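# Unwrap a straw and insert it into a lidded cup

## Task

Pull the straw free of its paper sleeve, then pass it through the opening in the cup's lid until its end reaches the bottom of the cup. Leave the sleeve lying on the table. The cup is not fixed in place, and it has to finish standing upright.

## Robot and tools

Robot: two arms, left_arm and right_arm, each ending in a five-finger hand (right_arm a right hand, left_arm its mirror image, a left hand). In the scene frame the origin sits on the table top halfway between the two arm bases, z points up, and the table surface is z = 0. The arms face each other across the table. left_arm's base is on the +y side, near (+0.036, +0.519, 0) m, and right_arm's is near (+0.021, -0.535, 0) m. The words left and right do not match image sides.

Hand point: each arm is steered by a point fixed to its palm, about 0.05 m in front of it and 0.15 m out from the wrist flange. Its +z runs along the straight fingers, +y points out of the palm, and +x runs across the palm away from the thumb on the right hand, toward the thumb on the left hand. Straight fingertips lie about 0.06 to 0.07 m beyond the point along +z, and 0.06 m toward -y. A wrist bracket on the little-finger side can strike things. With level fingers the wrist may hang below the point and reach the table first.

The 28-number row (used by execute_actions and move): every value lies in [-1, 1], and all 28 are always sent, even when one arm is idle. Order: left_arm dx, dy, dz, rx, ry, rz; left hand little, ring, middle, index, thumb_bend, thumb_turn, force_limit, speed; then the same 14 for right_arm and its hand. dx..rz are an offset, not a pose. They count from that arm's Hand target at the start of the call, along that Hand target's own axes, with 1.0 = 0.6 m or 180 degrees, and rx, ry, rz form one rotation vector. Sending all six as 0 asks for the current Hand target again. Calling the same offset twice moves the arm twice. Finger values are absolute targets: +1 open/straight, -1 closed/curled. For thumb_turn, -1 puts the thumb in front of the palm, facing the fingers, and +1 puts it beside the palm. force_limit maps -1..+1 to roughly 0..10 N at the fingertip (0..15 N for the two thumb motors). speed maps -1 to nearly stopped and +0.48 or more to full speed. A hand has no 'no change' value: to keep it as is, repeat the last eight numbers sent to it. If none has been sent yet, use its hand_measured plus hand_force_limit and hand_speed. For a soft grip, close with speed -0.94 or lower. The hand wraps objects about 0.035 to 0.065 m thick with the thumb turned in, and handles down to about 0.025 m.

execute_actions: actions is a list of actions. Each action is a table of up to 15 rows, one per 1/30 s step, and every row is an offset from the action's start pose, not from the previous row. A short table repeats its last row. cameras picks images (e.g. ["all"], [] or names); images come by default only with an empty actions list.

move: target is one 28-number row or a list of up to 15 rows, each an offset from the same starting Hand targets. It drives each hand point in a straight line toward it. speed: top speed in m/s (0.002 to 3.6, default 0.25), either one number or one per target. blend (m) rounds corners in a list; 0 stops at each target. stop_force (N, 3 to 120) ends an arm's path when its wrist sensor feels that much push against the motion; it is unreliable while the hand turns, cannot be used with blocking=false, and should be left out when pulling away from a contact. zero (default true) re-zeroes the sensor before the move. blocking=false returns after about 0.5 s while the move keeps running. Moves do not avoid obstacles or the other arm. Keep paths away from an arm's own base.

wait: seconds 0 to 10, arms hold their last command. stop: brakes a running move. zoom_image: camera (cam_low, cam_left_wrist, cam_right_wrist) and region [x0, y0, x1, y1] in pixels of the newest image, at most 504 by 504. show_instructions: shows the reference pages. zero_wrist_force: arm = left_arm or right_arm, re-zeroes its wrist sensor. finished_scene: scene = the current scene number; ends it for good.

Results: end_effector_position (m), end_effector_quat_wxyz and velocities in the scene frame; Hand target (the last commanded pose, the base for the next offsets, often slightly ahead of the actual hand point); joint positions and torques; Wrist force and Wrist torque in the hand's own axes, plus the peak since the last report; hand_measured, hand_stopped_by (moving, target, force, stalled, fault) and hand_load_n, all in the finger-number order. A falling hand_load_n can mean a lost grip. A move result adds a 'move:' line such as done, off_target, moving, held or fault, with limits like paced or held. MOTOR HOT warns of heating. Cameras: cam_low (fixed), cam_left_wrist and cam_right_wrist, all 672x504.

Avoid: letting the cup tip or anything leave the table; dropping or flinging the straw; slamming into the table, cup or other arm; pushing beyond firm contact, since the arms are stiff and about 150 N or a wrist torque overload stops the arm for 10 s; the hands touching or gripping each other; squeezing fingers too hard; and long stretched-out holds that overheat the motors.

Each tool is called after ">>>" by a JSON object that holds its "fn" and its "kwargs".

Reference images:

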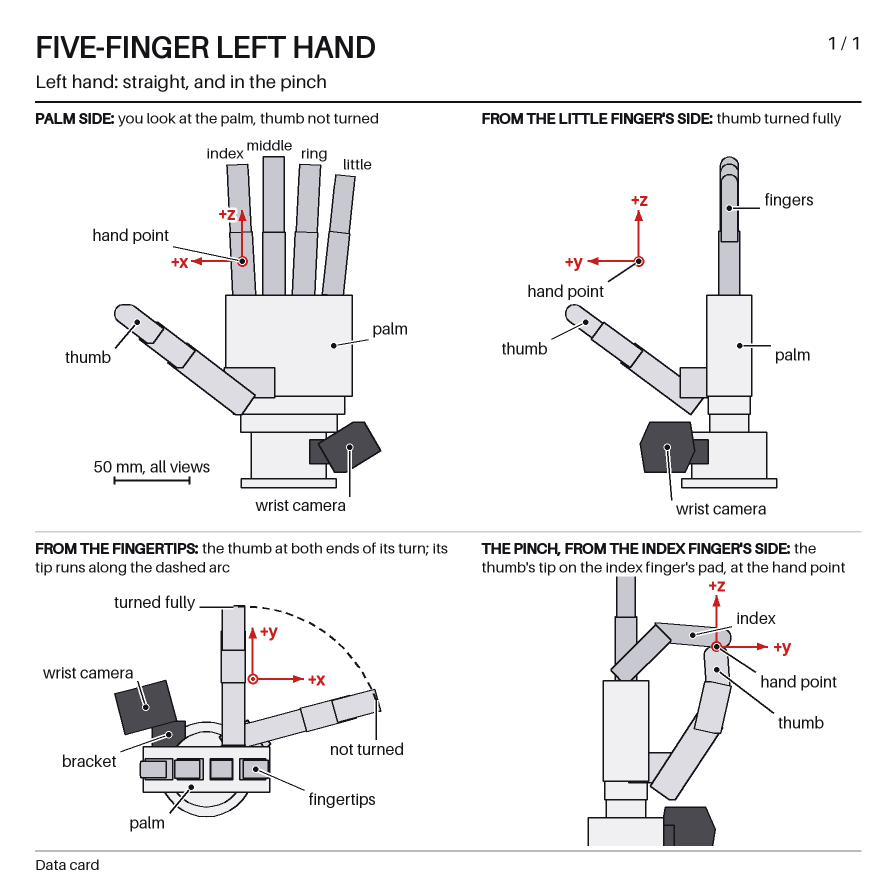

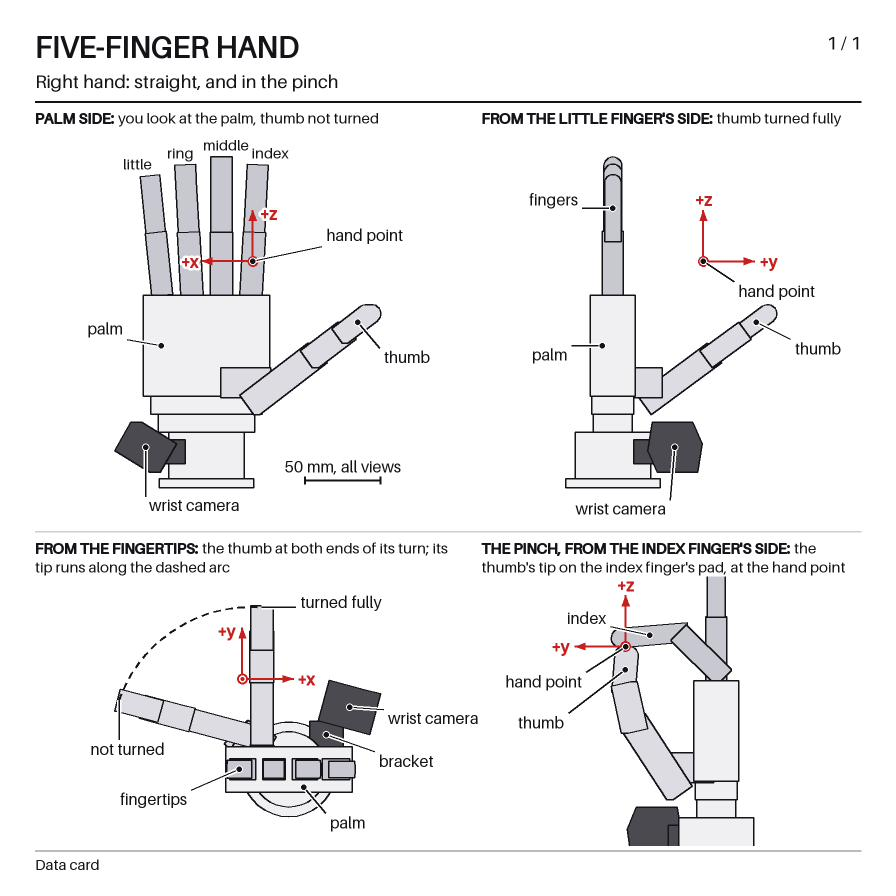

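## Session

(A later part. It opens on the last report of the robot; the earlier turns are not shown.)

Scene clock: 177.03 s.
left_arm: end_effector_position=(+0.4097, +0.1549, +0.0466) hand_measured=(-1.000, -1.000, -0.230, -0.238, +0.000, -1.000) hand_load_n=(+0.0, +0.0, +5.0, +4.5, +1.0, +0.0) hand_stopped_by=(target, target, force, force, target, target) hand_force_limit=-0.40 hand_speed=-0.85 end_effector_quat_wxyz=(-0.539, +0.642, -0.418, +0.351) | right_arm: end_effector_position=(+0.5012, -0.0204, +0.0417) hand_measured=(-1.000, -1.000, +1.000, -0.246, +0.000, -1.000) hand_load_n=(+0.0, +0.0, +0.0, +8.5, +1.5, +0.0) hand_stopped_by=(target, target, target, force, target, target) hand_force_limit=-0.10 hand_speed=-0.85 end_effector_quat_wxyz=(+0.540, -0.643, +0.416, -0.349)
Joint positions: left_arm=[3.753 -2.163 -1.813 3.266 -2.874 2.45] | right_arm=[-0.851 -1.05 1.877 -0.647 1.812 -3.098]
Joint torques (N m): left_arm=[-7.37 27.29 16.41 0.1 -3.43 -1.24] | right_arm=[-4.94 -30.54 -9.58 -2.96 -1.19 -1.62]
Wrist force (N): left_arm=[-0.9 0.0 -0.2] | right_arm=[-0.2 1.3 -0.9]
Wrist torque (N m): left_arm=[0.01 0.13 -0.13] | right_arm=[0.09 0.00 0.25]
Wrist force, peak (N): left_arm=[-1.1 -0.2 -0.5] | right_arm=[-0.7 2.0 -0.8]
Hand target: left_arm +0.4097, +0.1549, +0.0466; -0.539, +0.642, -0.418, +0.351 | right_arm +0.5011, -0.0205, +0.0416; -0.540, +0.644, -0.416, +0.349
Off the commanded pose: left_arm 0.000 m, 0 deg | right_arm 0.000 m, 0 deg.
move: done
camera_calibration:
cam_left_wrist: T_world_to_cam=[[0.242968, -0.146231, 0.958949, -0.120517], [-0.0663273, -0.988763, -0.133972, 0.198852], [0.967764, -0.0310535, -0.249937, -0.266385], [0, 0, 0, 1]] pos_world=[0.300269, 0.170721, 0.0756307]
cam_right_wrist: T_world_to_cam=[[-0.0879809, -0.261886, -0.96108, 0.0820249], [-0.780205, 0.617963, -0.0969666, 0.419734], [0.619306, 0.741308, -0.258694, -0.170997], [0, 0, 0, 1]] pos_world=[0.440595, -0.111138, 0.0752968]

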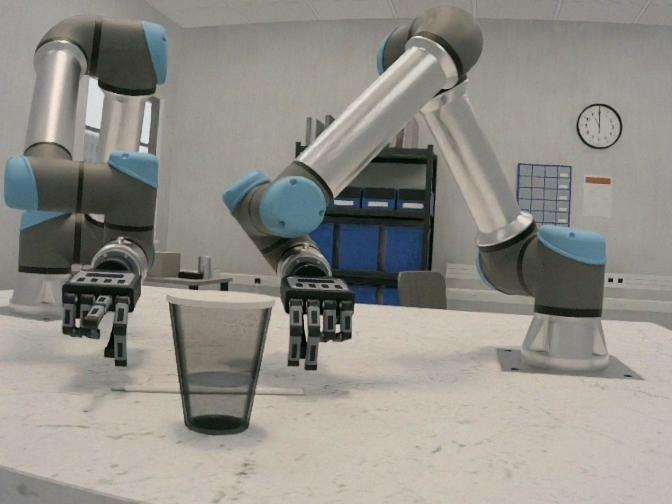

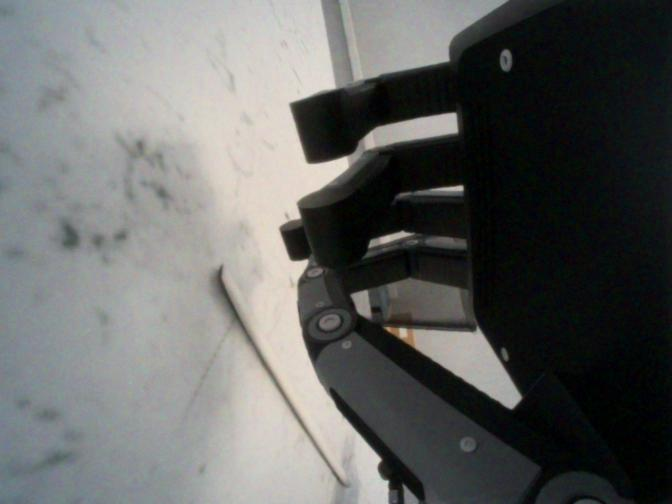

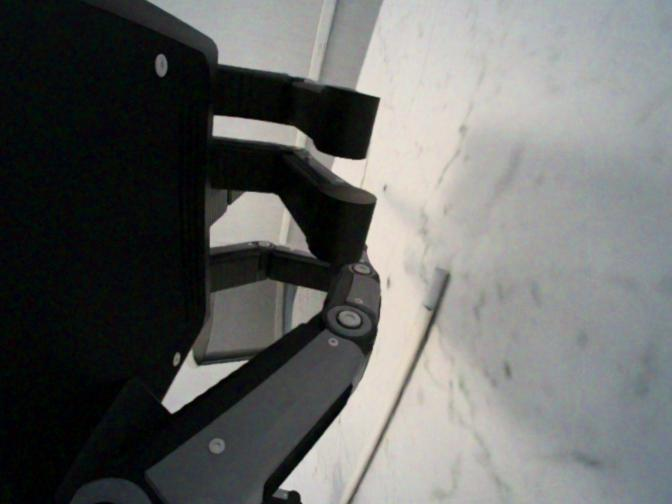

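>>> {"fn": "move", "kwargs": {"target": [-0.0012,0.0483,-0.0195,0,0,0,-1,-1,0.02,0.02,0.08,-1,-0.4,0.3,0.0018,0.0447,-0.0072,0,0,0,-1,-1,1,0.02,0.08,-1,-0.1,0.3], "speed": 0.06, "cameras": ["all"]}}

>>> {"fn": "zoom_image", "kwargs": {"camera": "cam_right_wrist", "region": [310, 180, 510, 380]}}

>>> {"fn": "zoom_image", "kwargs": {"camera": "cam_left_wrist", "region": [170, 180, 370, 380]}}

Scene clock: 194.43 s.
left_arm: end_effector_position=(+0.3943, +0.1488, +0.0201) hand_measured=(-1.000, -1.000, +0.020, +0.020, +0.080, -1.000) hand_load_n=(+0.0, +0.0, +0.0, +0.0, +0.0, +0.0) hand_stopped_by=(target, target, target, target, target, target) hand_force_limit=-0.40 hand_speed=0.30 end_effector_quat_wxyz=(-0.539, +0.642, -0.418, +0.351) | right_arm: end_effector_position=(+0.4933, -0.0252, +0.0158) hand_measured=(-1.000, -1.000, +1.000, +0.020, +0.080, -1.000) hand_load_n=(+0.0, +0.0, +0.0, +0.0, +0.0, +0.0) hand_stopped_by=(target, target, target, target, target, target) hand_force_limit=-0.10 hand_speed=0.30 end_effector_quat_wxyz=(+0.540, -0.644, +0.416, -0.349)
Joint positions: left_arm=[3.716 -2.237 -1.796 3.226 -2.901 2.349] | right_arm=[-0.848 -1.016 1.914 -0.718 1.814 -3.098]
Joint torques (N m): left_arm=[7.83 45.04 10.54 -0.24 0.91 1.76] | right_arm=[3.98 -47.09 -25.72 0.59 1.04 1.49]
Wrist force (N): left_arm=[-0.8 0.1 0.0] | right_arm=[-0.7 1.4 -0.7]
Wrist torque (N m): left_arm=[0.03 0.11 -0.15] | right_arm=[0.10 0.07 0.18]
Wrist force, peak (N): left_arm=[-1.2 0.1 -0.4] | right_arm=[-0.7 2.1 -0.8]
Hand target: left_arm +0.3943, +0.1489, +0.0200; -0.539, +0.642, -0.418, +0.351 | right_arm +0.4934, -0.0251, +0.0159; -0.540, +0.644, -0.416, +0.349
Off the commanded pose: left_arm 0.000 m, 0 deg | right_arm 0.000 m, 0 deg.
move: done
camera_calibration:
cam_left_wrist: T_world_to_cam=[[0.242976, -0.146517, 0.958903, -0.0921689], [-0.0662069, -0.988727, -0.134298, 0.188318], [0.96777, -0.0308549, -0.249937, -0.258229], [0, 0, 0, 1]] pos_world=[0.284769, 0.164723, 0.0491306]
cam_right_wrist: T_world_to_cam=[[-0.0883559, -0.262193, -0.960962, 0.0553011], [-0.780275, 0.617893, -0.0968461, 0.414042], [0.619164, 0.741258, -0.259177, -0.169167], [0, 0, 0, 1]] pos_world=[0.432695, -0.115937, 0.0493962]

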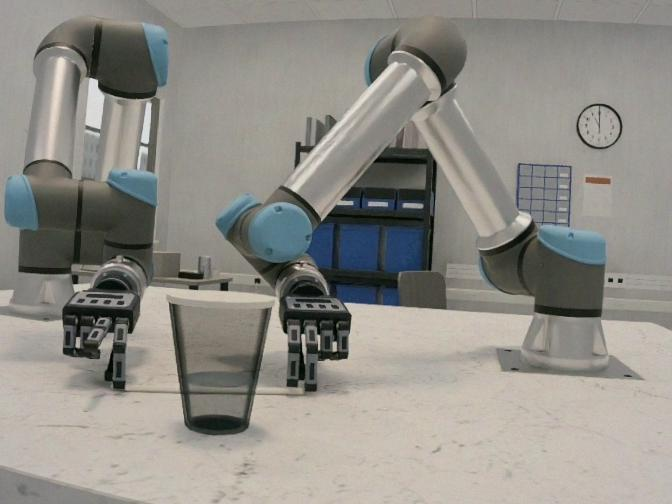

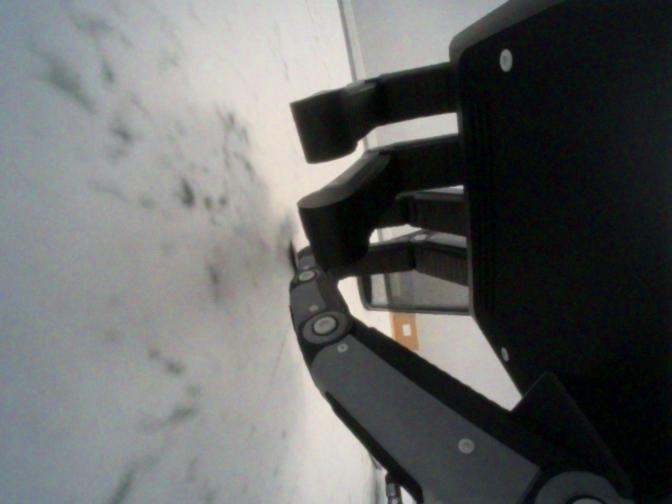

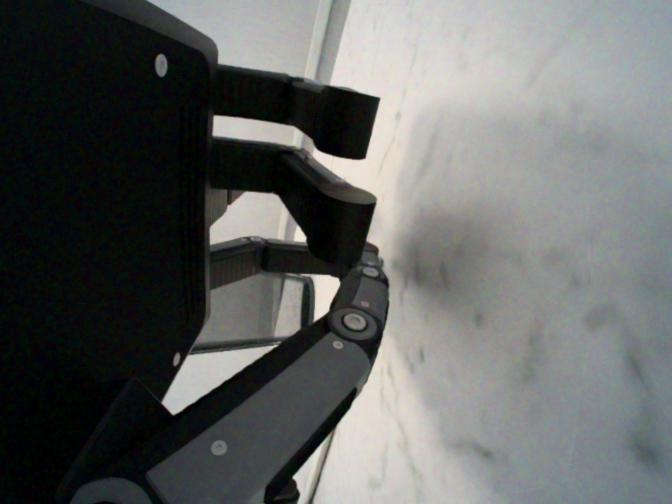

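Scaled by 2.520 from the camera's 672x504 image, which has a finer 960x720 frame.

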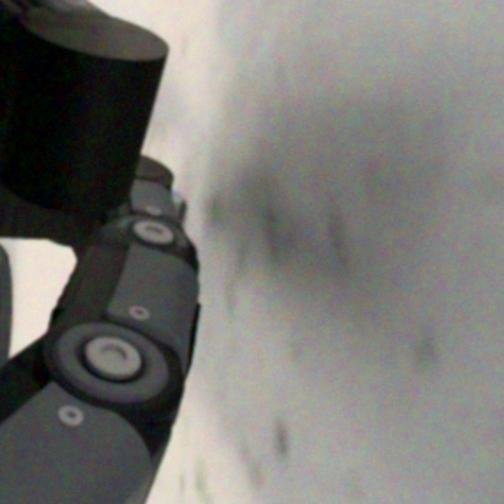

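Scaled by 2.520 from the camera's 672x504 image, which has a finer 960x720 frame.

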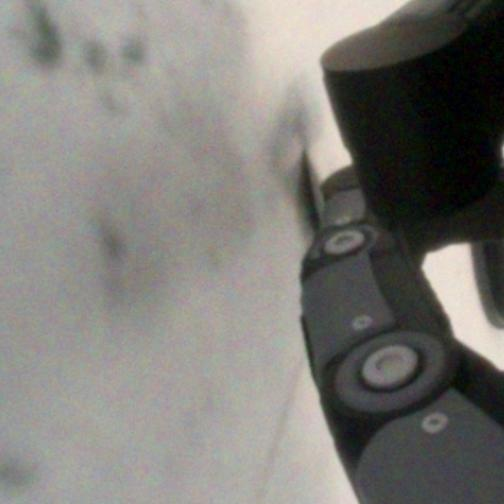

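>>> {"fn": "move", "kwargs": {"target": [0,0.018,-0.0025,0,0,0,-1,-1,0.0,0.0,0.08,-1,-0.4,0.3,0,0.018,0.003,0,0,0,-1,-1,1,0.0,0.08,-1,-0.1,0.3], "speed": 0.015, "stop_force": 3}}

>>> {"fn": "move", "kwargs": {"target": [0,0.006,0.001,0,0,0,-1,-1,-0.1,-0.1,0.08,-1,0,-0.3,0,0.006,0.001,0,0,0,-1,-1,1,-0.1,0.08,-1,0,-0.3], "speed": 0.006, "stop_force": 3, "cameras": ["all"]}}

>>> {"fn": "zoom_image", "kwargs": {"camera": "cam_low", "region": [80, 320, 340, 420]}}

>>> {"fn": "zoom_image", "kwargs": {"camera": "cam_left_wrist", "region": [170, 180, 370, 380]}}

Scene clock: 204.13 s.
left_arm: end_effector_position=(+0.3926, +0.1481, +0.0143) hand_measured=(-1.000, -1.000, +0.000, +0.000, +0.080, -1.000) hand_load_n=(+0.0, +0.0, +0.5, +0.0, +0.0, +0.0) hand_stopped_by=(target, target, target, target, target, target) hand_force_limit=-0.40 hand_speed=0.30 end_effector_quat_wxyz=(-0.539, +0.642, -0.418, +0.351) | right_arm: end_effector_position=(+0.4934, -0.0251, +0.0093) hand_measured=(-1.000, -1.000, +1.000, +0.000, +0.080, -1.000) hand_load_n=(+0.0, +0.0, +0.0, +0.0, +0.0, +0.0) hand_stopped_by=(target, target, target, target, target, target) hand_force_limit=-0.10 hand_speed=0.30 end_effector_quat_wxyz=(+0.540, -0.644, +0.416, -0.349)
Joint positions: left_arm=[3.711 -2.251 -1.794 3.226 -2.904 2.336] | right_arm=[-0.848 -1.003 1.917 -0.734 1.814 -3.098]
Joint torques (N m): left_arm=[7.46 44.66 -1.72 -0.43 1.52 -0.28] | right_arm=[-1.61 -45.98 -24.48 -2.08 -0.5 -0.79]
Wrist force (N): left_arm=[0.0 -2.2 -0.6] | right_arm=[-0.4 -1.2 -1.5]
Wrist torque (N m): left_arm=[0.09 0.11 -0.11] | right_arm=[0.03 0.07 0.14]
Wrist force, peak (N): left_arm=[0.3 -14.4 -3.9] | right_arm=[1.0 -11.2 -6.0]
Hand target: left_arm +0.3926, +0.1481, +0.0143; -0.539, +0.642, -0.418, +0.351 (not the last commanded pose) | right_arm +0.4934, -0.0251, +0.0093; -0.540, +0.644, -0.416, +0.349 (not the last commanded pose)
Off the commanded pose: left_arm 0.005 m, 0 deg | right_arm 0.004 m, 0 deg.
move: contact (left_arm, right_arm)

Scene clock: 204.93 s.
left_arm: end_effector_position=(+0.3926, +0.1482, +0.0143) hand_measured=(-1.000, -1.000, -0.046, -0.100, +0.080, -1.000) hand_load_n=(+0.0, +0.0, +11.0, +2.0, +0.0, +0.0) hand_stopped_by=(target, target, force, target, target, target) hand_force_limit=0.00 hand_speed=-0.30 end_effector_quat_wxyz=(-0.539, +0.642, -0.418, +0.351) | right_arm: end_effector_position=(+0.4934, -0.0251, +0.0093) hand_measured=(-1.000, -1.000, +1.000, -0.054, +0.080, -1.000) hand_load_n=(+0.0, +0.0, +0.0, +7.5, +0.0, +0.0) hand_stopped_by=(target, target, target, force, target, target) hand_force_limit=0.00 hand_speed=-0.30 end_effector_quat_wxyz=(+0.540, -0.643, +0.416, -0.349)
Joint positions: left_arm=[3.712 -2.251 -1.794 3.226 -2.904 2.336] | right_arm=[-0.848 -1.003 1.916 -0.734 1.814 -3.098]
Joint torques (N m): left_arm=[-8.53 28.28 1.23 -3.81 1.84 0.31] | right_arm=[-1.48 -31.23 -11.22 4.17 -0.48 -0.84]
Wrist force (N): left_arm=[-0.2 -20.4 4.6] | right_arm=[-1.1 -15.6 0.1]
Wrist torque (N m): left_arm=[0.39 0.18 0.17] | right_arm=[-0.22 0.06 0.06]
Wrist force, peak (N): left_arm=[-0.6 -23.8 4.0] | right_arm=[-0.6 -15.9 1.8]
Hand target: left_arm +0.3926, +0.1481, +0.0142; -0.539, +0.642, -0.418, +0.351 (not the last commanded pose) | right_arm +0.4934, -0.0251, +0.0093; -0.540, +0.644, -0.416, +0.349 (not the last commanded pose)
Off the commanded pose: left_arm 0.004 m, 0 deg | right_arm 0.004 m, 0 deg.
move: contact (left_arm, right_arm)
camera_calibration:
cam_left_wrist: T_world_to_cam=[[0.242889, -0.146229, 0.958969, -0.0862512], [-0.0662187, -0.988766, -0.134, 0.186723], [0.967791, -0.0309545, -0.249844, -0.258171], [0, 0, 0, 1]] pos_world=[0.28317, 0.164022, 0.0432307]
cam_right_wrist: T_world_to_cam=[[-0.0879809, -0.261886, -0.96108, 0.0489688], [-0.780205, 0.617963, -0.0969666, 0.413412], [0.619306, 0.741308, -0.258694, -0.171064], [0, 0, 0, 1]] pos_world=[0.432795, -0.115838, 0.0428968]

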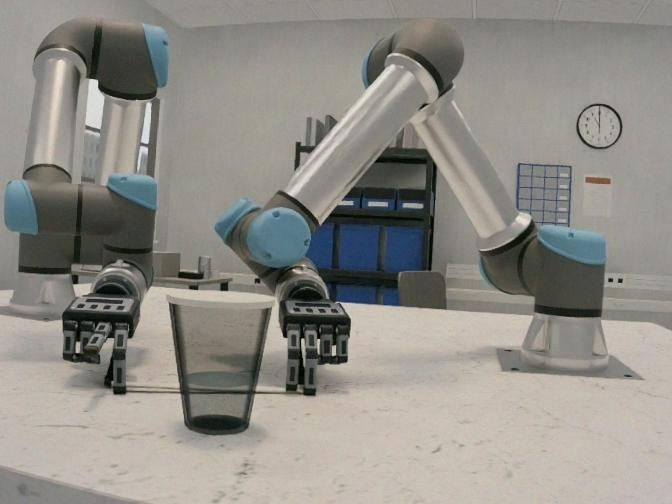

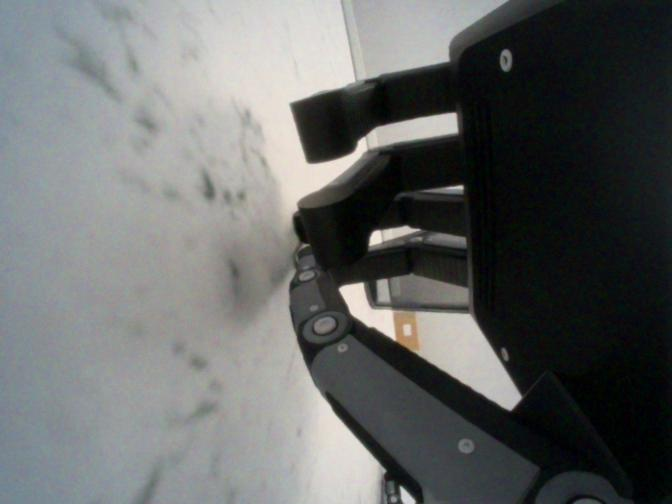

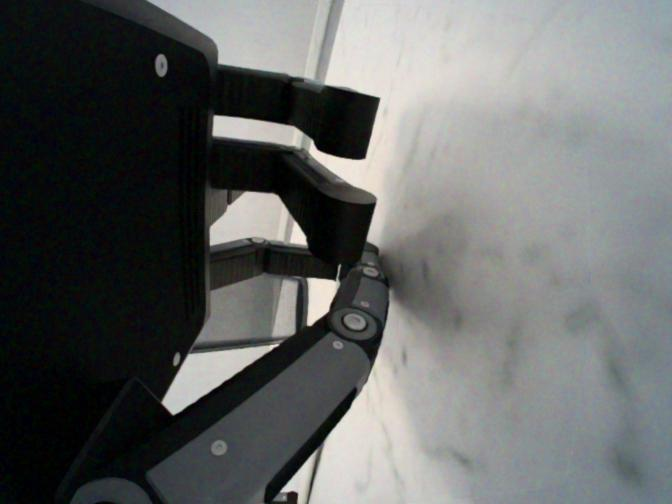

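Scaled by 1.938 from the camera's 672x504 image, which has a finer 960x720 frame.

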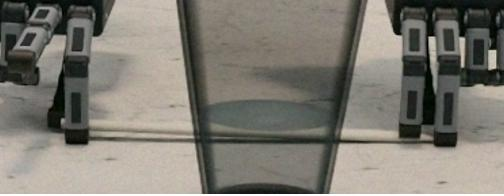

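Scaled by 2.520 from the camera's 672x504 image, which has a finer 960x720 frame.

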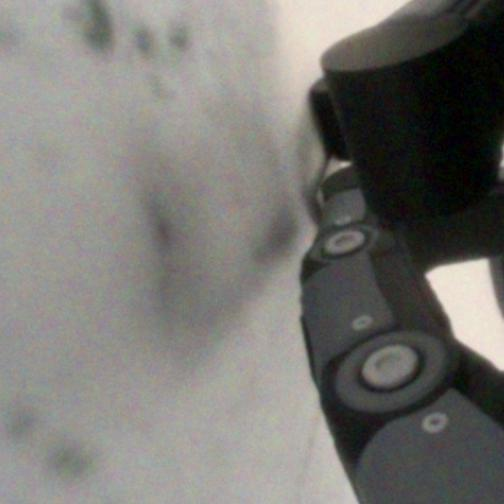

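>>> {"fn": "move", "kwargs": {"target": [0,-0.0045,0,0,0,0,-1,-1,-0.1,-0.1,0.15,-1,0,-0.3,0,-0.0052,-0.001,0,0,0,-1,-1,1,-0.1,0.15,-1,0,-0.3], "speed": 0.02}}

>>> {"fn": "move", "kwargs": {"target": [0,0.01,0.0017,0,0,0,-1,-1,-0.105,-0.105,0.15,-1,0,-0.3,0,0.01,0.0017,0,0,0,-1,-1,1,-0.105,0.15,-1,0,-0.3], "speed": 0.006, "stop_force": 3}}

>>> {"fn": "move", "kwargs": {"target": [0,-0.0012,-0.0002,0,0,0,-1,-1,-0.7,-0.7,0.15,-1,-0.1,-0.8,0,-0.0012,-0.0002,0,0,0,-1,-1,1,-0.7,0.15,-1,0,-0.8], "speed": 0.01, "cameras": ["all"]}}

>>> {"fn": "zoom_image", "kwargs": {"camera": "cam_low", "region": [80, 320, 340, 420]}}

>>> {"fn": "zoom_image", "kwargs": {"camera": "cam_left_wrist", "region": [170, 180, 370, 380]}}

>>> {"fn": "zoom_image", "kwargs": {"camera": "cam_right_wrist", "region": [310, 180, 510, 380]}}

Scene clock: 212.87 s.
left_arm: end_effector_position=(+0.3930, +0.1483, +0.0170) hand_measured=(-1.000, -1.000, -0.046, -0.100, +0.150, -1.000) hand_load_n=(+0.0, +0.0, +0.0, +0.0, +0.0, +0.0) hand_stopped_by=(target, target, force, target, target, target) hand_force_limit=0.00 hand_speed=-0.30 end_effector_quat_wxyz=(-0.539, +0.642, -0.418, +0.351) | right_arm: end_effector_position=(+0.4933, -0.0252, +0.0125) hand_measured=(-1.000, -1.000, +1.000, -0.056, +0.150, -1.000) hand_load_n=(+0.0, +0.0, +0.0, +0.0, +0.0, +0.0) hand_stopped_by=(target, target, target, force, target, target) hand_force_limit=0.00 hand_speed=-0.30 end_effector_quat_wxyz=(+0.540, -0.644, +0.416, -0.349)
Joint positions: left_arm=[3.713 -2.245 -1.795 3.224 -2.903 2.34] | right_arm=[-0.848 -1.009 1.916 -0.726 1.814 -3.098]
Joint torques (N m): left_arm=[7.89 35.77 -0.72 -2.76 0.96 1.08] | right_arm=[2.04 -37.51 -24.82 -1.2 0.44 -0.82]
Wrist force (N): left_arm=[-0.9 0.0 -0.7] | right_arm=[-0.6 1.9 -0.8]
Wrist torque (N m): left_arm=[0.05 0.11 -0.16] | right_arm=[0.17 0.06 0.17]
Wrist force, peak (N): left_arm=[-0.5 -20.9 4.7] | right_arm=[-1.3 -16.6 -0.2]
Hand target: left_arm +0.3930, +0.1483, +0.0169; -0.539, +0.642, -0.418, +0.351 | right_arm +0.4933, -0.0251, +0.0125; -0.540, +0.644, -0.416, +0.349
Off the commanded pose: left_arm 0.000 m, 0 deg | right_arm 0.000 m, 0 deg.
move: done

Scene clock: 214.50 s.
left_arm: end_effector_position=(+0.3930, +0.1483, +0.0156) hand_measured=(-1.000, -1.000, -0.104, -0.104, +0.150, -1.000) hand_load_n=(+0.0, +0.0, +0.0, +0.5, +0.0, +0.0) hand_stopped_by=(target, target, target, target, target, target) hand_force_limit=0.00 hand_speed=-0.30 end_effector_quat_wxyz=(-0.539, +0.642, -0.418, +0.351) | right_arm: end_effector_position=(+0.4934, -0.0251, +0.0107) hand_measured=(-1.000, -1.000, +1.000, -0.104, +0.150, -1.000) hand_load_n=(+0.0, +0.0, +0.0, +0.0, -1.5, +0.0) hand_stopped_by=(target, target, target, target, target, target) hand_force_limit=0.00 hand_speed=-0.30 end_effector_quat_wxyz=(+0.540, -0.643, +0.416, -0.349)
Joint positions: left_arm=[3.713 -2.248 -1.795 3.226 -2.903 2.34] | right_arm=[-0.848 -1.005 1.916 -0.731 1.814 -3.098]
Joint torques (N m): left_arm=[5.85 43.87 8.15 -3.33 0.41 1.63] | right_arm=[5.83 -45.63 -24.18 0.57 1.41 -0.33]
Wrist force (N): left_arm=[-0.5 -3.6 -1.1] | right_arm=[-0.9 -1.1 -1.0]
Wrist torque (N m): left_arm=[0.06 0.08 -0.09] | right_arm=[0.06 0.09 0.12]
Wrist force, peak (N): left_arm=[-0.6 -8.8 -2.9] | right_arm=[-0.7 -6.6 -4.1]
Hand target: left_arm +0.3930, +0.1483, +0.0156; -0.539, +0.642, -0.418, +0.351 (not the last commanded pose) | right_arm +0.4934, -0.0251, +0.0107; -0.540, +0.643, -0.416, +0.349 (not the last commanded pose)
Off the commanded pose: left_arm 0.005 m, 0 deg | right_arm 0.004 m, 0 deg.
move: contact (left_arm, right_arm)

Scene clock: 215.20 s.
left_arm: end_effector_position=(+0.3930, +0.1483, +0.0163) hand_measured=(-1.000, -1.000, -0.248, -0.268, +0.150, -1.000) hand_load_n=(+0.0, +0.0, +6.0, +2.5, +1.0, -1.5) hand_stopped_by=(target, target, force, force, target, target) hand_force_limit=-0.10 hand_speed=-0.80 end_effector_quat_wxyz=(-0.539, +0.642, -0.418, +0.351) | right_arm: end_effector_position=(+0.4934, -0.0251, +0.0114) hand_measured=(-1.000, -1.000, +1.000, -0.192, +0.150, -1.000) hand_load_n=(+0.0, +0.0, +0.0, +7.5, +3.0, -0.5) hand_stopped_by=(target, target, target, force, target, target) hand_force_limit=0.00 hand_speed=-0.80 end_effector_quat_wxyz=(+0.540, -0.643, +0.416, -0.349)
Joint positions: left_arm=[3.713 -2.246 -1.795 3.225 -2.903 2.34] | right_arm=[-0.848 -1.007 1.916 -0.729 1.814 -3.098]
Joint torques (N m): left_arm=[5.84 43.82 20.13 -3.38 0.63 1.56] | right_arm=[6.63 -46.85 -25.74 0.1 1.06 -0.28]
Wrist force (N): left_arm=[-0.4 -0.1 -0.3] | right_arm=[-0.8 2.0 -0.4]
Wrist torque (N m): left_arm=[0.05 0.07 -0.14] | right_arm=[0.18 0.08 0.17]
Wrist force, peak (N): left_arm=[-0.8 -7.5 2.0] | right_arm=[-1.7 -2.8 0.3]
Hand target: left_arm +0.3930, +0.1483, +0.0163; -0.539, +0.642, -0.418, +0.351 | right_arm +0.4934, -0.0251, +0.0114; -0.540, +0.643, -0.416, +0.349
Off the commanded pose: left_arm 0.000 m, 0 deg | right_arm 0.000 m, 0 deg.
move: done
camera_calibration:
cam_left_wrist: T_world_to_cam=[[0.242959, -0.14635, 0.958933, -0.088331], [-0.0663569, -0.988745, -0.134088, 0.187269], [0.967764, -0.031054, -0.249936, -0.257999], [0, 0, 0, 1]] pos_world=[0.283569, 0.164222, 0.0453307]
cam_right_wrist: T_world_to_cam=[[-0.0879059, -0.261795, -0.961112, 0.0508705], [-0.780237, 0.617925, -0.0969525, 0.413614], [0.619276, 0.741372, -0.258581, -0.170531], [0, 0, 0, 1]] pos_world=[0.432795, -0.115838, 0.044897]

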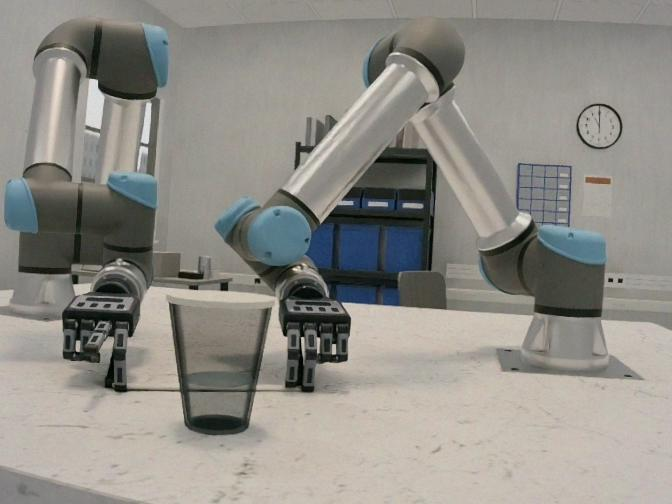

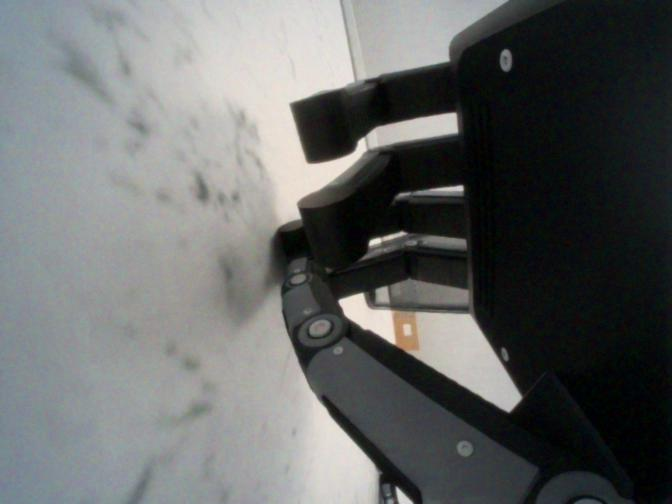

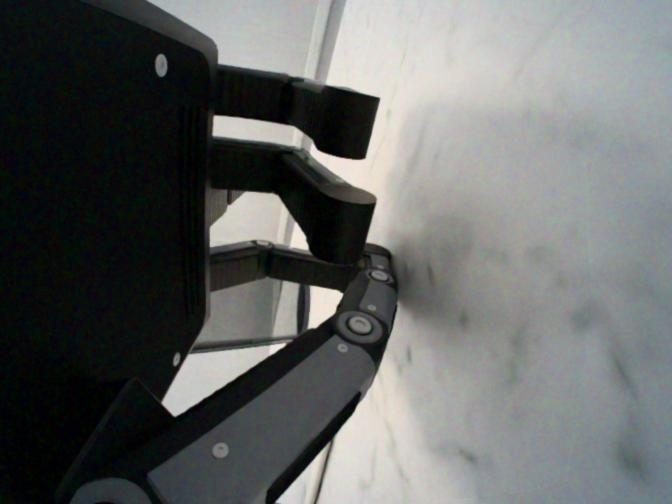

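Scaled by 1.938 from the camera's 672x504 image, which has a finer 960x720 frame.

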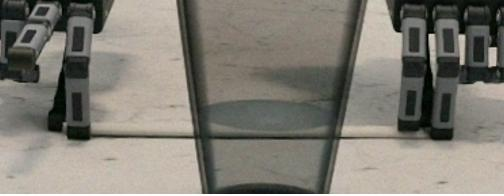

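Scaled by 2.520 from the camera's 672x504 image, which has a finer 960x720 frame.

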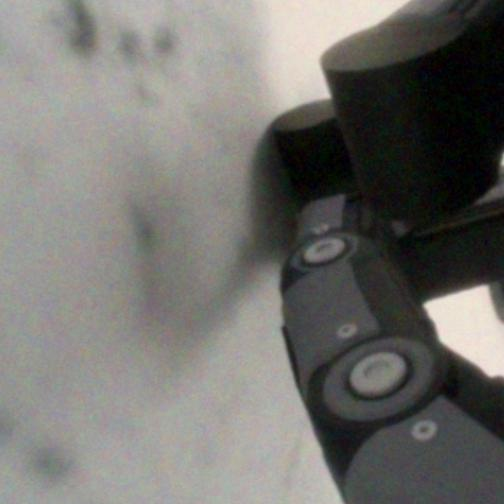

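Scaled by 2.520 from the camera's 672x504 image, which has a finer 960x720 frame.

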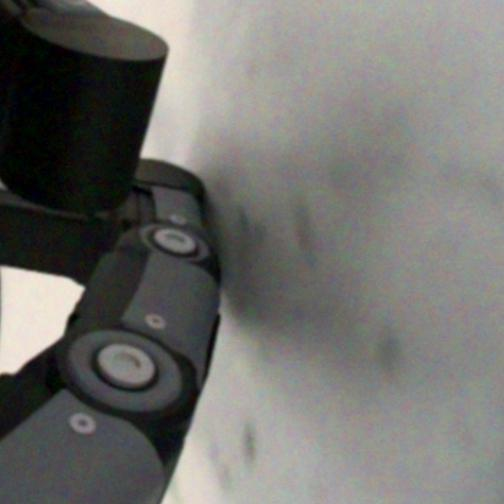

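Promising (right holds at -0.192). Lift.

>>> {"fn": "move", "kwargs": {"target": [0,-0.0492,-0.0087,0,0,0,-1,-1,-0.7,-0.7,0.15,-1,-0.1,-0.8,0,-0.0492,-0.0087,0,0,0,-1,-1,1,-0.7,0.15,-1,0,-0.8], "speed": 0.04, "cameras": ["all"]}}

>>> {"fn": "zoom_image", "kwargs": {"camera": "cam_low", "region": [80, 310, 340, 410]}}

>>> {"fn": "zoom_image", "kwargs": {"camera": "cam_left_wrist", "region": [170, 180, 370, 380]}}

>>> {"fn": "zoom_image", "kwargs": {"camera": "cam_right_wrist", "region": [310, 180, 510, 380]}}

Scene clock: 221.37 s.
left_arm: end_effector_position=(+0.3930, +0.1483, +0.0464) hand_measured=(-1.000, -1.000, -0.248, -0.268, +0.150, -1.000) hand_load_n=(+0.0, +0.0, +5.5, +2.5, +1.0, -1.5) hand_stopped_by=(target, target, force, force, target, target) hand_force_limit=-0.10 hand_speed=-0.80 end_effector_quat_wxyz=(-0.539, +0.642, -0.418, +0.351) end_effector_velocity=(+0.000, +0.000, -0.001) end_effector_angular_velocity=(-0.001, -0.002, +0.001) | right_arm: end_effector_position=(+0.4935, -0.0250, +0.0415) hand_measured=(-1.000, -1.000, +1.000, -0.192, +0.150, -1.000) hand_load_n=(+0.0, +0.0, +0.0, +6.0, +3.0, -1.5) hand_stopped_by=(target, target, target, force, target, target) hand_force_limit=0.00 hand_speed=-0.80 end_effector_quat_wxyz=(+0.540, -0.643, +0.416, -0.349)
Joint positions: left_arm=[3.712 -2.191 -1.787 3.162 -2.903 2.339] | right_arm=[-0.848 -1.064 1.903 -0.66 1.814 -3.098]
Joint velocities: left_arm=[0 -0.002 -0.001 0.005 -0.001 0] | right_arm=[within noise]
Joint torques (N m): left_arm=[-7.27 27.51 18.22 -0.43 -3.05 -1.3] | right_arm=[2.32 -30.45 -9.35 -2.92 0.41 -1.21]
Wrist force (N): left_arm=[-0.7 -0.1 -0.2] | right_arm=[-0.7 2.1 -0.9]
Wrist torque (N m): left_arm=[0.00 0.11 -0.11] | right_arm=[0.19 0.08 0.17]
Wrist force, peak (N): left_arm=[-0.9 -0.5 -0.5] | right_arm=[-0.8 2.7 -0.6]
Hand target: left_arm +0.3930, +0.1483, +0.0463; -0.539, +0.642, -0.418, +0.351 | right_arm +0.4934, -0.0251, +0.0414; -0.540, +0.643, -0.416, +0.349
Off the commanded pose: left_arm 0.000 m, 0 deg | right_arm 0.000 m, 0 deg.
move: done
camera_calibration:
cam_left_wrist: T_world_to_cam=[[0.24288, -0.146158, 0.958982, -0.117223], [-0.0662968, -0.988774, -0.133907, 0.191179], [0.967788, -0.0310541, -0.249843, -0.250493], [0, 0, 0, 1]] pos_world=[0.28357, 0.164121, 0.0754307]
cam_right_wrist: T_world_to_cam=[[-0.0877144, -0.261698, -0.961156, 0.0797406], [-0.780184, 0.617975, -0.0970599, 0.416601], [0.61937, 0.741364, -0.258378, -0.162867], [0, 0, 0, 1]] pos_world=[0.432895, -0.115838, 0.0749972]

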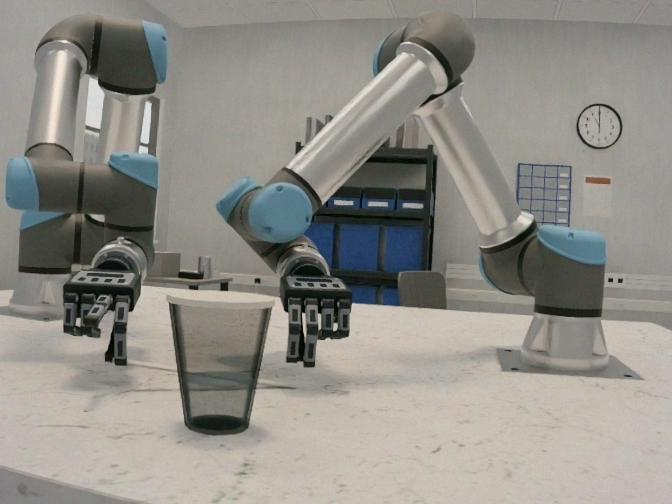

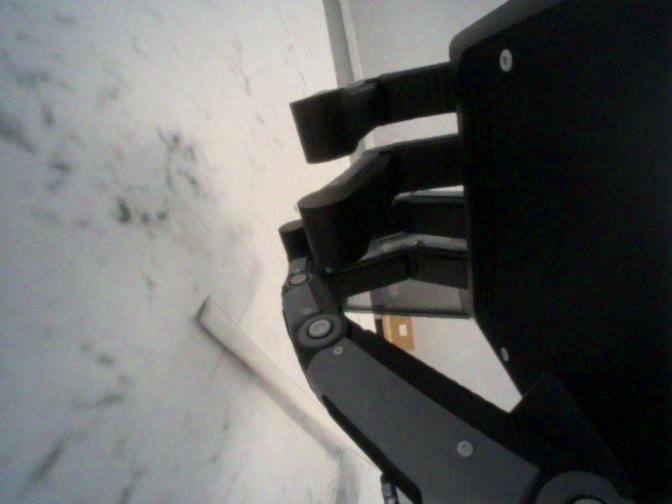

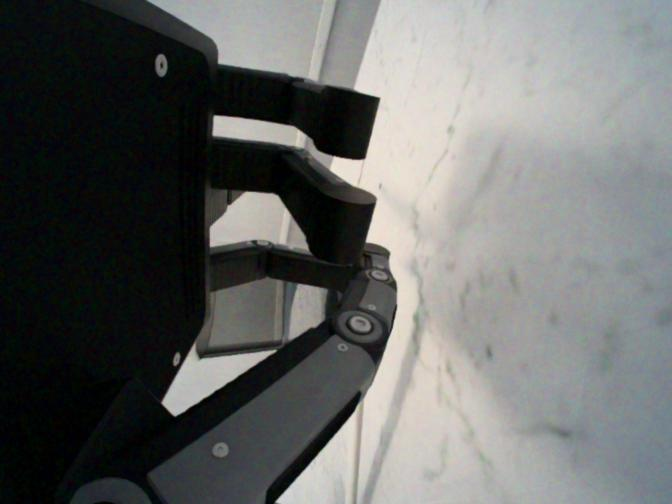

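Scaled by 1.938 from the camera's 672x504 image, which has a finer 960x720 frame.

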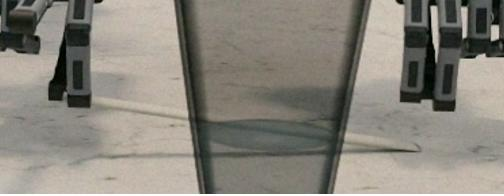

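Scaled by 2.520 from the camera's 672x504 image, which has a finer 960x720 frame.

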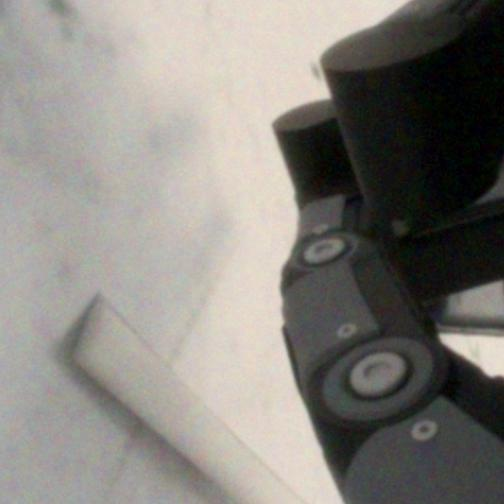

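Scaled by 2.520 from the camera's 672x504 image, which has a finer 960x720 frame.

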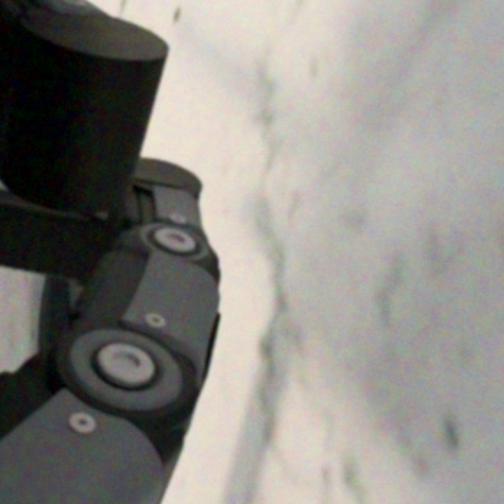

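>>> {"fn": "move", "kwargs": {"target": [0,-0.0492,-0.0287,0,0,0,-1,-1,0.05,0.05,0.1,-1,-0.1,0.3,0,-0.082,-0.0145,0,0,0,-1,-1,1,-0.7,0.15,-1,0,-0.8], "speed": 0.05, "cameras": ["all"]}}

>>> {"fn": "zoom_image", "kwargs": {"camera": "cam_low", "region": [80, 270, 340, 410]}}

Scene clock: 225.73 s.
left_arm: end_effector_position=(+0.3821, +0.1434, +0.0785) hand_measured=(-1.000, -1.000, +0.050, +0.050, +0.100, -1.000) hand_load_n=(+0.0, +0.0, +0.0, +0.0, +0.0, +0.0) hand_stopped_by=(target, target, target, target, target, target) hand_force_limit=-0.10 hand_speed=0.30 end_effector_quat_wxyz=(-0.539, +0.642, -0.418, +0.351) | right_arm: end_effector_position=(+0.4935, -0.0250, +0.0915) hand_measured=(-1.000, -1.000, +1.000, -0.192, +0.150, -1.000) hand_load_n=(+0.0, +0.0, +0.0, +5.5, +2.5, -1.5) hand_stopped_by=(target, target, target, force, target, target) hand_force_limit=0.00 hand_speed=-0.80 end_effector_quat_wxyz=(+0.540, -0.643, +0.416, -0.349)
Joint positions: left_arm=[3.685 -2.16 -1.753 3.01 -2.921 2.25] | right_arm=[-0.848 -1.151 1.87 -0.54 1.814 -3.098]
Joint torques (N m): left_arm=[7.98 27.11 8.54 -0.57 -1.09 1.46] | right_arm=[8.16 -29.71 -3.59 -2.89 1.99 -1.09]
Wrist force (N): left_arm=[-0.5 -0.2 -0.4] | right_arm=[-0.5 2.0 -0.5]
Wrist torque (N m): left_arm=[0.01 0.06 -0.06] | right_arm=[0.17 0.02 0.15]
Wrist force, peak (N): left_arm=[-1.2 0.1 -0.2] | right_arm=[-0.6 2.6 -0.9]
Hand target: left_arm +0.3821, +0.1435, +0.0784; -0.539, +0.642, -0.418, +0.351 | right_arm +0.4934, -0.0251, +0.0913; -0.540, +0.643, -0.416, +0.349
Off the commanded pose: left_arm 0.000 m, 0 deg | right_arm 0.000 m, 0 deg.
move: done
camera_calibration:
cam_left_wrist: T_world_to_cam=[[0.242581, -0.145917, 0.959095, -0.145933], [-0.0662898, -0.988806, -0.133671, 0.189972], [0.967864, -0.0311522, -0.249538, -0.232137], [0, 0, 0, 1]] pos_world=[0.272671, 0.15932, 0.107431]
cam_right_wrist: T_world_to_cam=[[-0.0875799, -0.261685, -0.961171, 0.127744], [-0.780186, 0.617957, -0.0971542, 0.421465], [0.619387, 0.741383, -0.258284, -0.149964], [0, 0, 0, 1]] pos_world=[0.432895, -0.115838, 0.124997]

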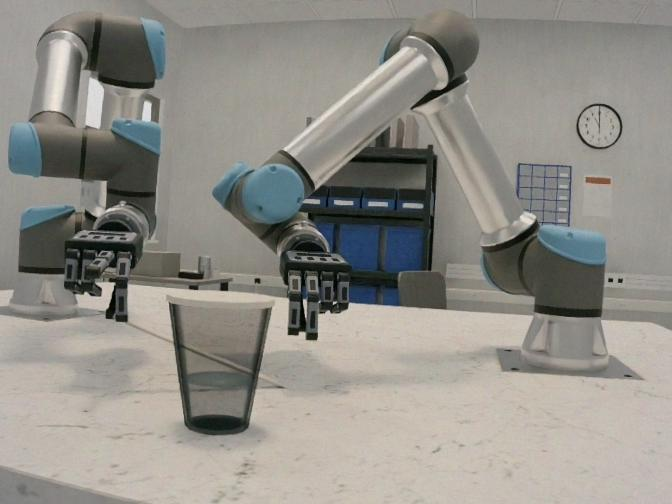

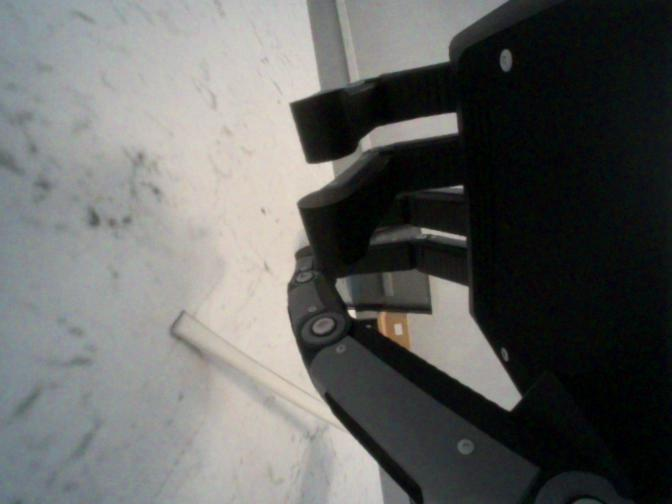

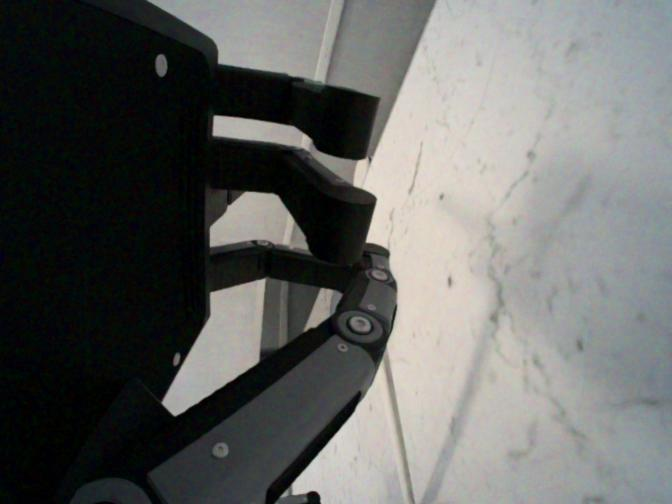

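Scaled by 1.938 from the camera's 672x504 image, which has a finer 960x720 frame.

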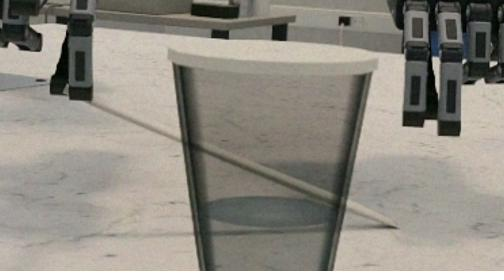

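>>> {"fn": "move", "kwargs": {"target": [0,0,0,0,0,0,-1,-1,0.05,0.05,0.1,-1,-0.1,0.3,0,-0.443,-0.0783,0,0,0,-1,-1,1,-0.7,0.15,-1,0,-0.8], "speed": 0.12}}

>>> {"fn": "move", "kwargs": {"target": [0.173,-0.158,0.019,0,0,-0.5,-1,-1,0.05,0.05,0.1,-1,-0.1,0.3,0,0,0,0,0,0,-1,-1,1,-0.7,0.15,-1,0,-0.8], "speed": 0.25, "cameras": ["all"]}}

Scene clock: 247.37 s.
left_arm: end_effector_position=(+0.3821, +0.1435, +0.0784) hand_measured=(-1.000, -1.000, +0.050, +0.050, +0.100, -1.000) hand_load_n=(+0.0, +0.0, +0.0, +0.0, +0.0, +0.0) hand_stopped_by=(target, target, target, target, target, target) hand_force_limit=-0.10 hand_speed=0.30 end_effector_quat_wxyz=(-0.539, +0.642, -0.418, +0.351) | right_arm: end_effector_position=(+0.4933, -0.0252, +0.3612) hand_measured=(-1.000, -1.000, +1.000, -0.194, +0.150, -1.000) hand_load_n=(+0.0, +0.0, +0.0, -0.5, +0.0, +0.0) hand_stopped_by=(target, target, target, force, target, target) hand_force_limit=0.00 hand_speed=-0.80 end_effector_quat_wxyz=(+0.540, -0.643, +0.416, -0.349)
Joint positions: left_arm=[3.686 -2.16 -1.754 3.01 -2.921 2.25] | right_arm=[-0.848 -1.39 1.438 0.132 1.814 -3.098]
Joint torques (N m): left_arm=[8.2 41.3 2.28 -0.6 0.84 1.75] | right_arm=[10.35 -24.65 -25.62 0.44 0.22 1.34]
Wrist force (N): left_arm=[-0.8 0.0 -0.1] | right_arm=[-0.3 1.6 -1.2]
Wrist torque (N m): left_arm=[0.03 0.11 -0.10] | right_arm=[0.11 0.02 0.19]
Wrist force, peak (N): left_arm=[-1.0 0.0 -0.4] | right_arm=[-0.4 3.7 -0.5]
Hand target: left_arm +0.3821, +0.1435, +0.0784; -0.539, +0.642, -0.418, +0.351 | right_arm +0.4933, -0.0252, +0.3613; -0.540, +0.643, -0.416, +0.349
Off the commanded pose: left_arm 0.000 m, 0 deg | right_arm 0.000 m, 0 deg.
move: done

Scene clock: 251.00 s.
left_arm: end_effector_position=(+0.4494, +0.0597, +0.1698) hand_measured=(-1.000, -1.000, +0.050, +0.050, +0.100, -1.000) hand_load_n=(+0.0, +0.0, +0.0, +0.0, +0.0, +0.0) hand_stopped_by=(target, target, target, target, target, target) hand_force_limit=-0.10 hand_speed=0.30 end_effector_quat_wxyz=(-0.133, +0.749, +0.158, +0.629) | right_arm: end_effector_position=(+0.4933, -0.0252, +0.3613) hand_measured=(-1.000, -1.000, +1.000, -0.194, +0.150, -1.000) hand_load_n=(+0.0, +0.0, +0.0, +0.0, +0.0, +0.0) hand_stopped_by=(target, target, target, force, target, target) hand_force_limit=0.00 hand_speed=-0.80 end_effector_quat_wxyz=(+0.540, -0.643, +0.416, -0.349)
Joint positions: left_arm=[3.689 -2.289 -1.504 2.899 -2.919 0.69] | right_arm=[-0.848 -1.39 1.438 0.133 1.814 -3.098]
Joint torques (N m): left_arm=[-4.52 50.23 3.07 -0.6 -3 0.92] | right_arm=[10.23 -23.84 -33.32 0.64 2.38 1.65]
Wrist force (N): left_arm=[-0.6 -0.3 1.0] | right_arm=[-0.3 1.6 -1.0]
Wrist torque (N m): left_arm=[-0.19 0.13 -0.06] | right_arm=[0.12 0.02 0.18]
Wrist force, peak (N): left_arm=[-0.9 0.2 1.1] | right_arm=[-0.3 2.0 -1.2]
Hand target: left_arm +0.4493, +0.0597, +0.1698; -0.133, +0.749, +0.158, +0.629 | right_arm +0.4933, -0.0252, +0.3613; -0.540, +0.643, -0.416, +0.349
Off the commanded pose: left_arm 0.000 m, 0 deg | right_arm 0.000 m, 0 deg.
move: done
camera_calibration:
cam_left_wrist: T_world_to_cam=[[-0.361413, 0.903748, 0.229392, 0.0706728], [-0.164471, -0.303956, 0.938382, -0.0549087], [0.917785, 0.301415, 0.258494, -0.360611], [0, 0, 0, 1]] pos_world=[0.347474, 0.0281333, 0.128529]
cam_right_wrist: T_world_to_cam=[[-0.0878303, -0.261854, -0.961103, 0.387085], [-0.780245, 0.6179, -0.0970452, 0.447559], [0.619277, 0.741372, -0.258581, -0.0799182], [0, 0, 0, 1]] pos_world=[0.432695, -0.115938, 0.394797]

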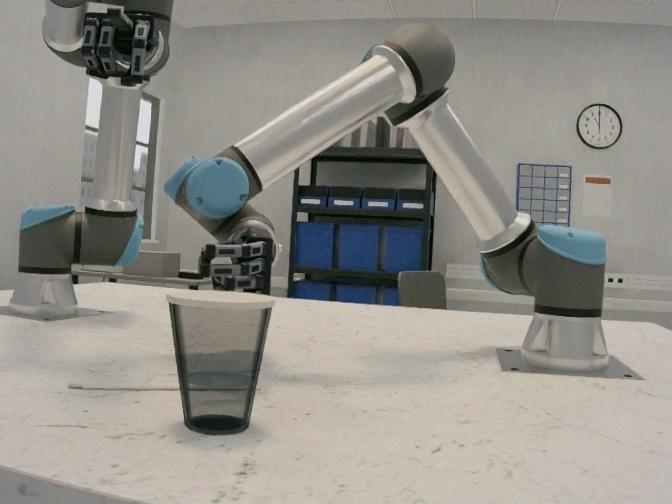

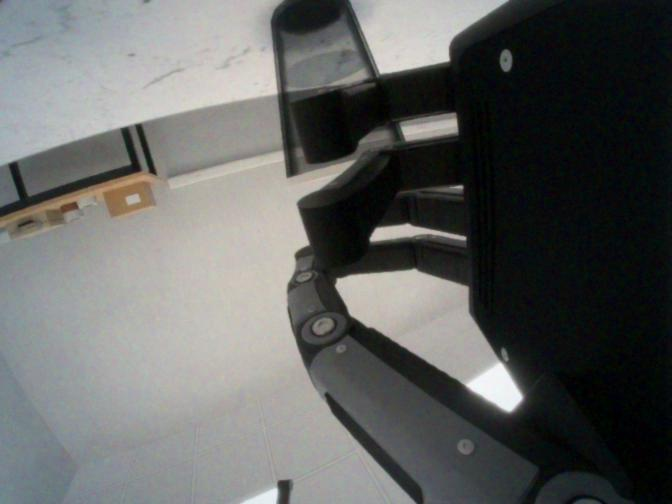

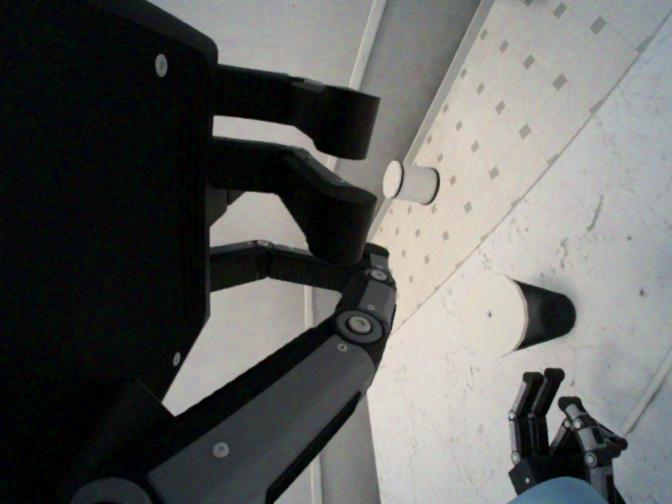

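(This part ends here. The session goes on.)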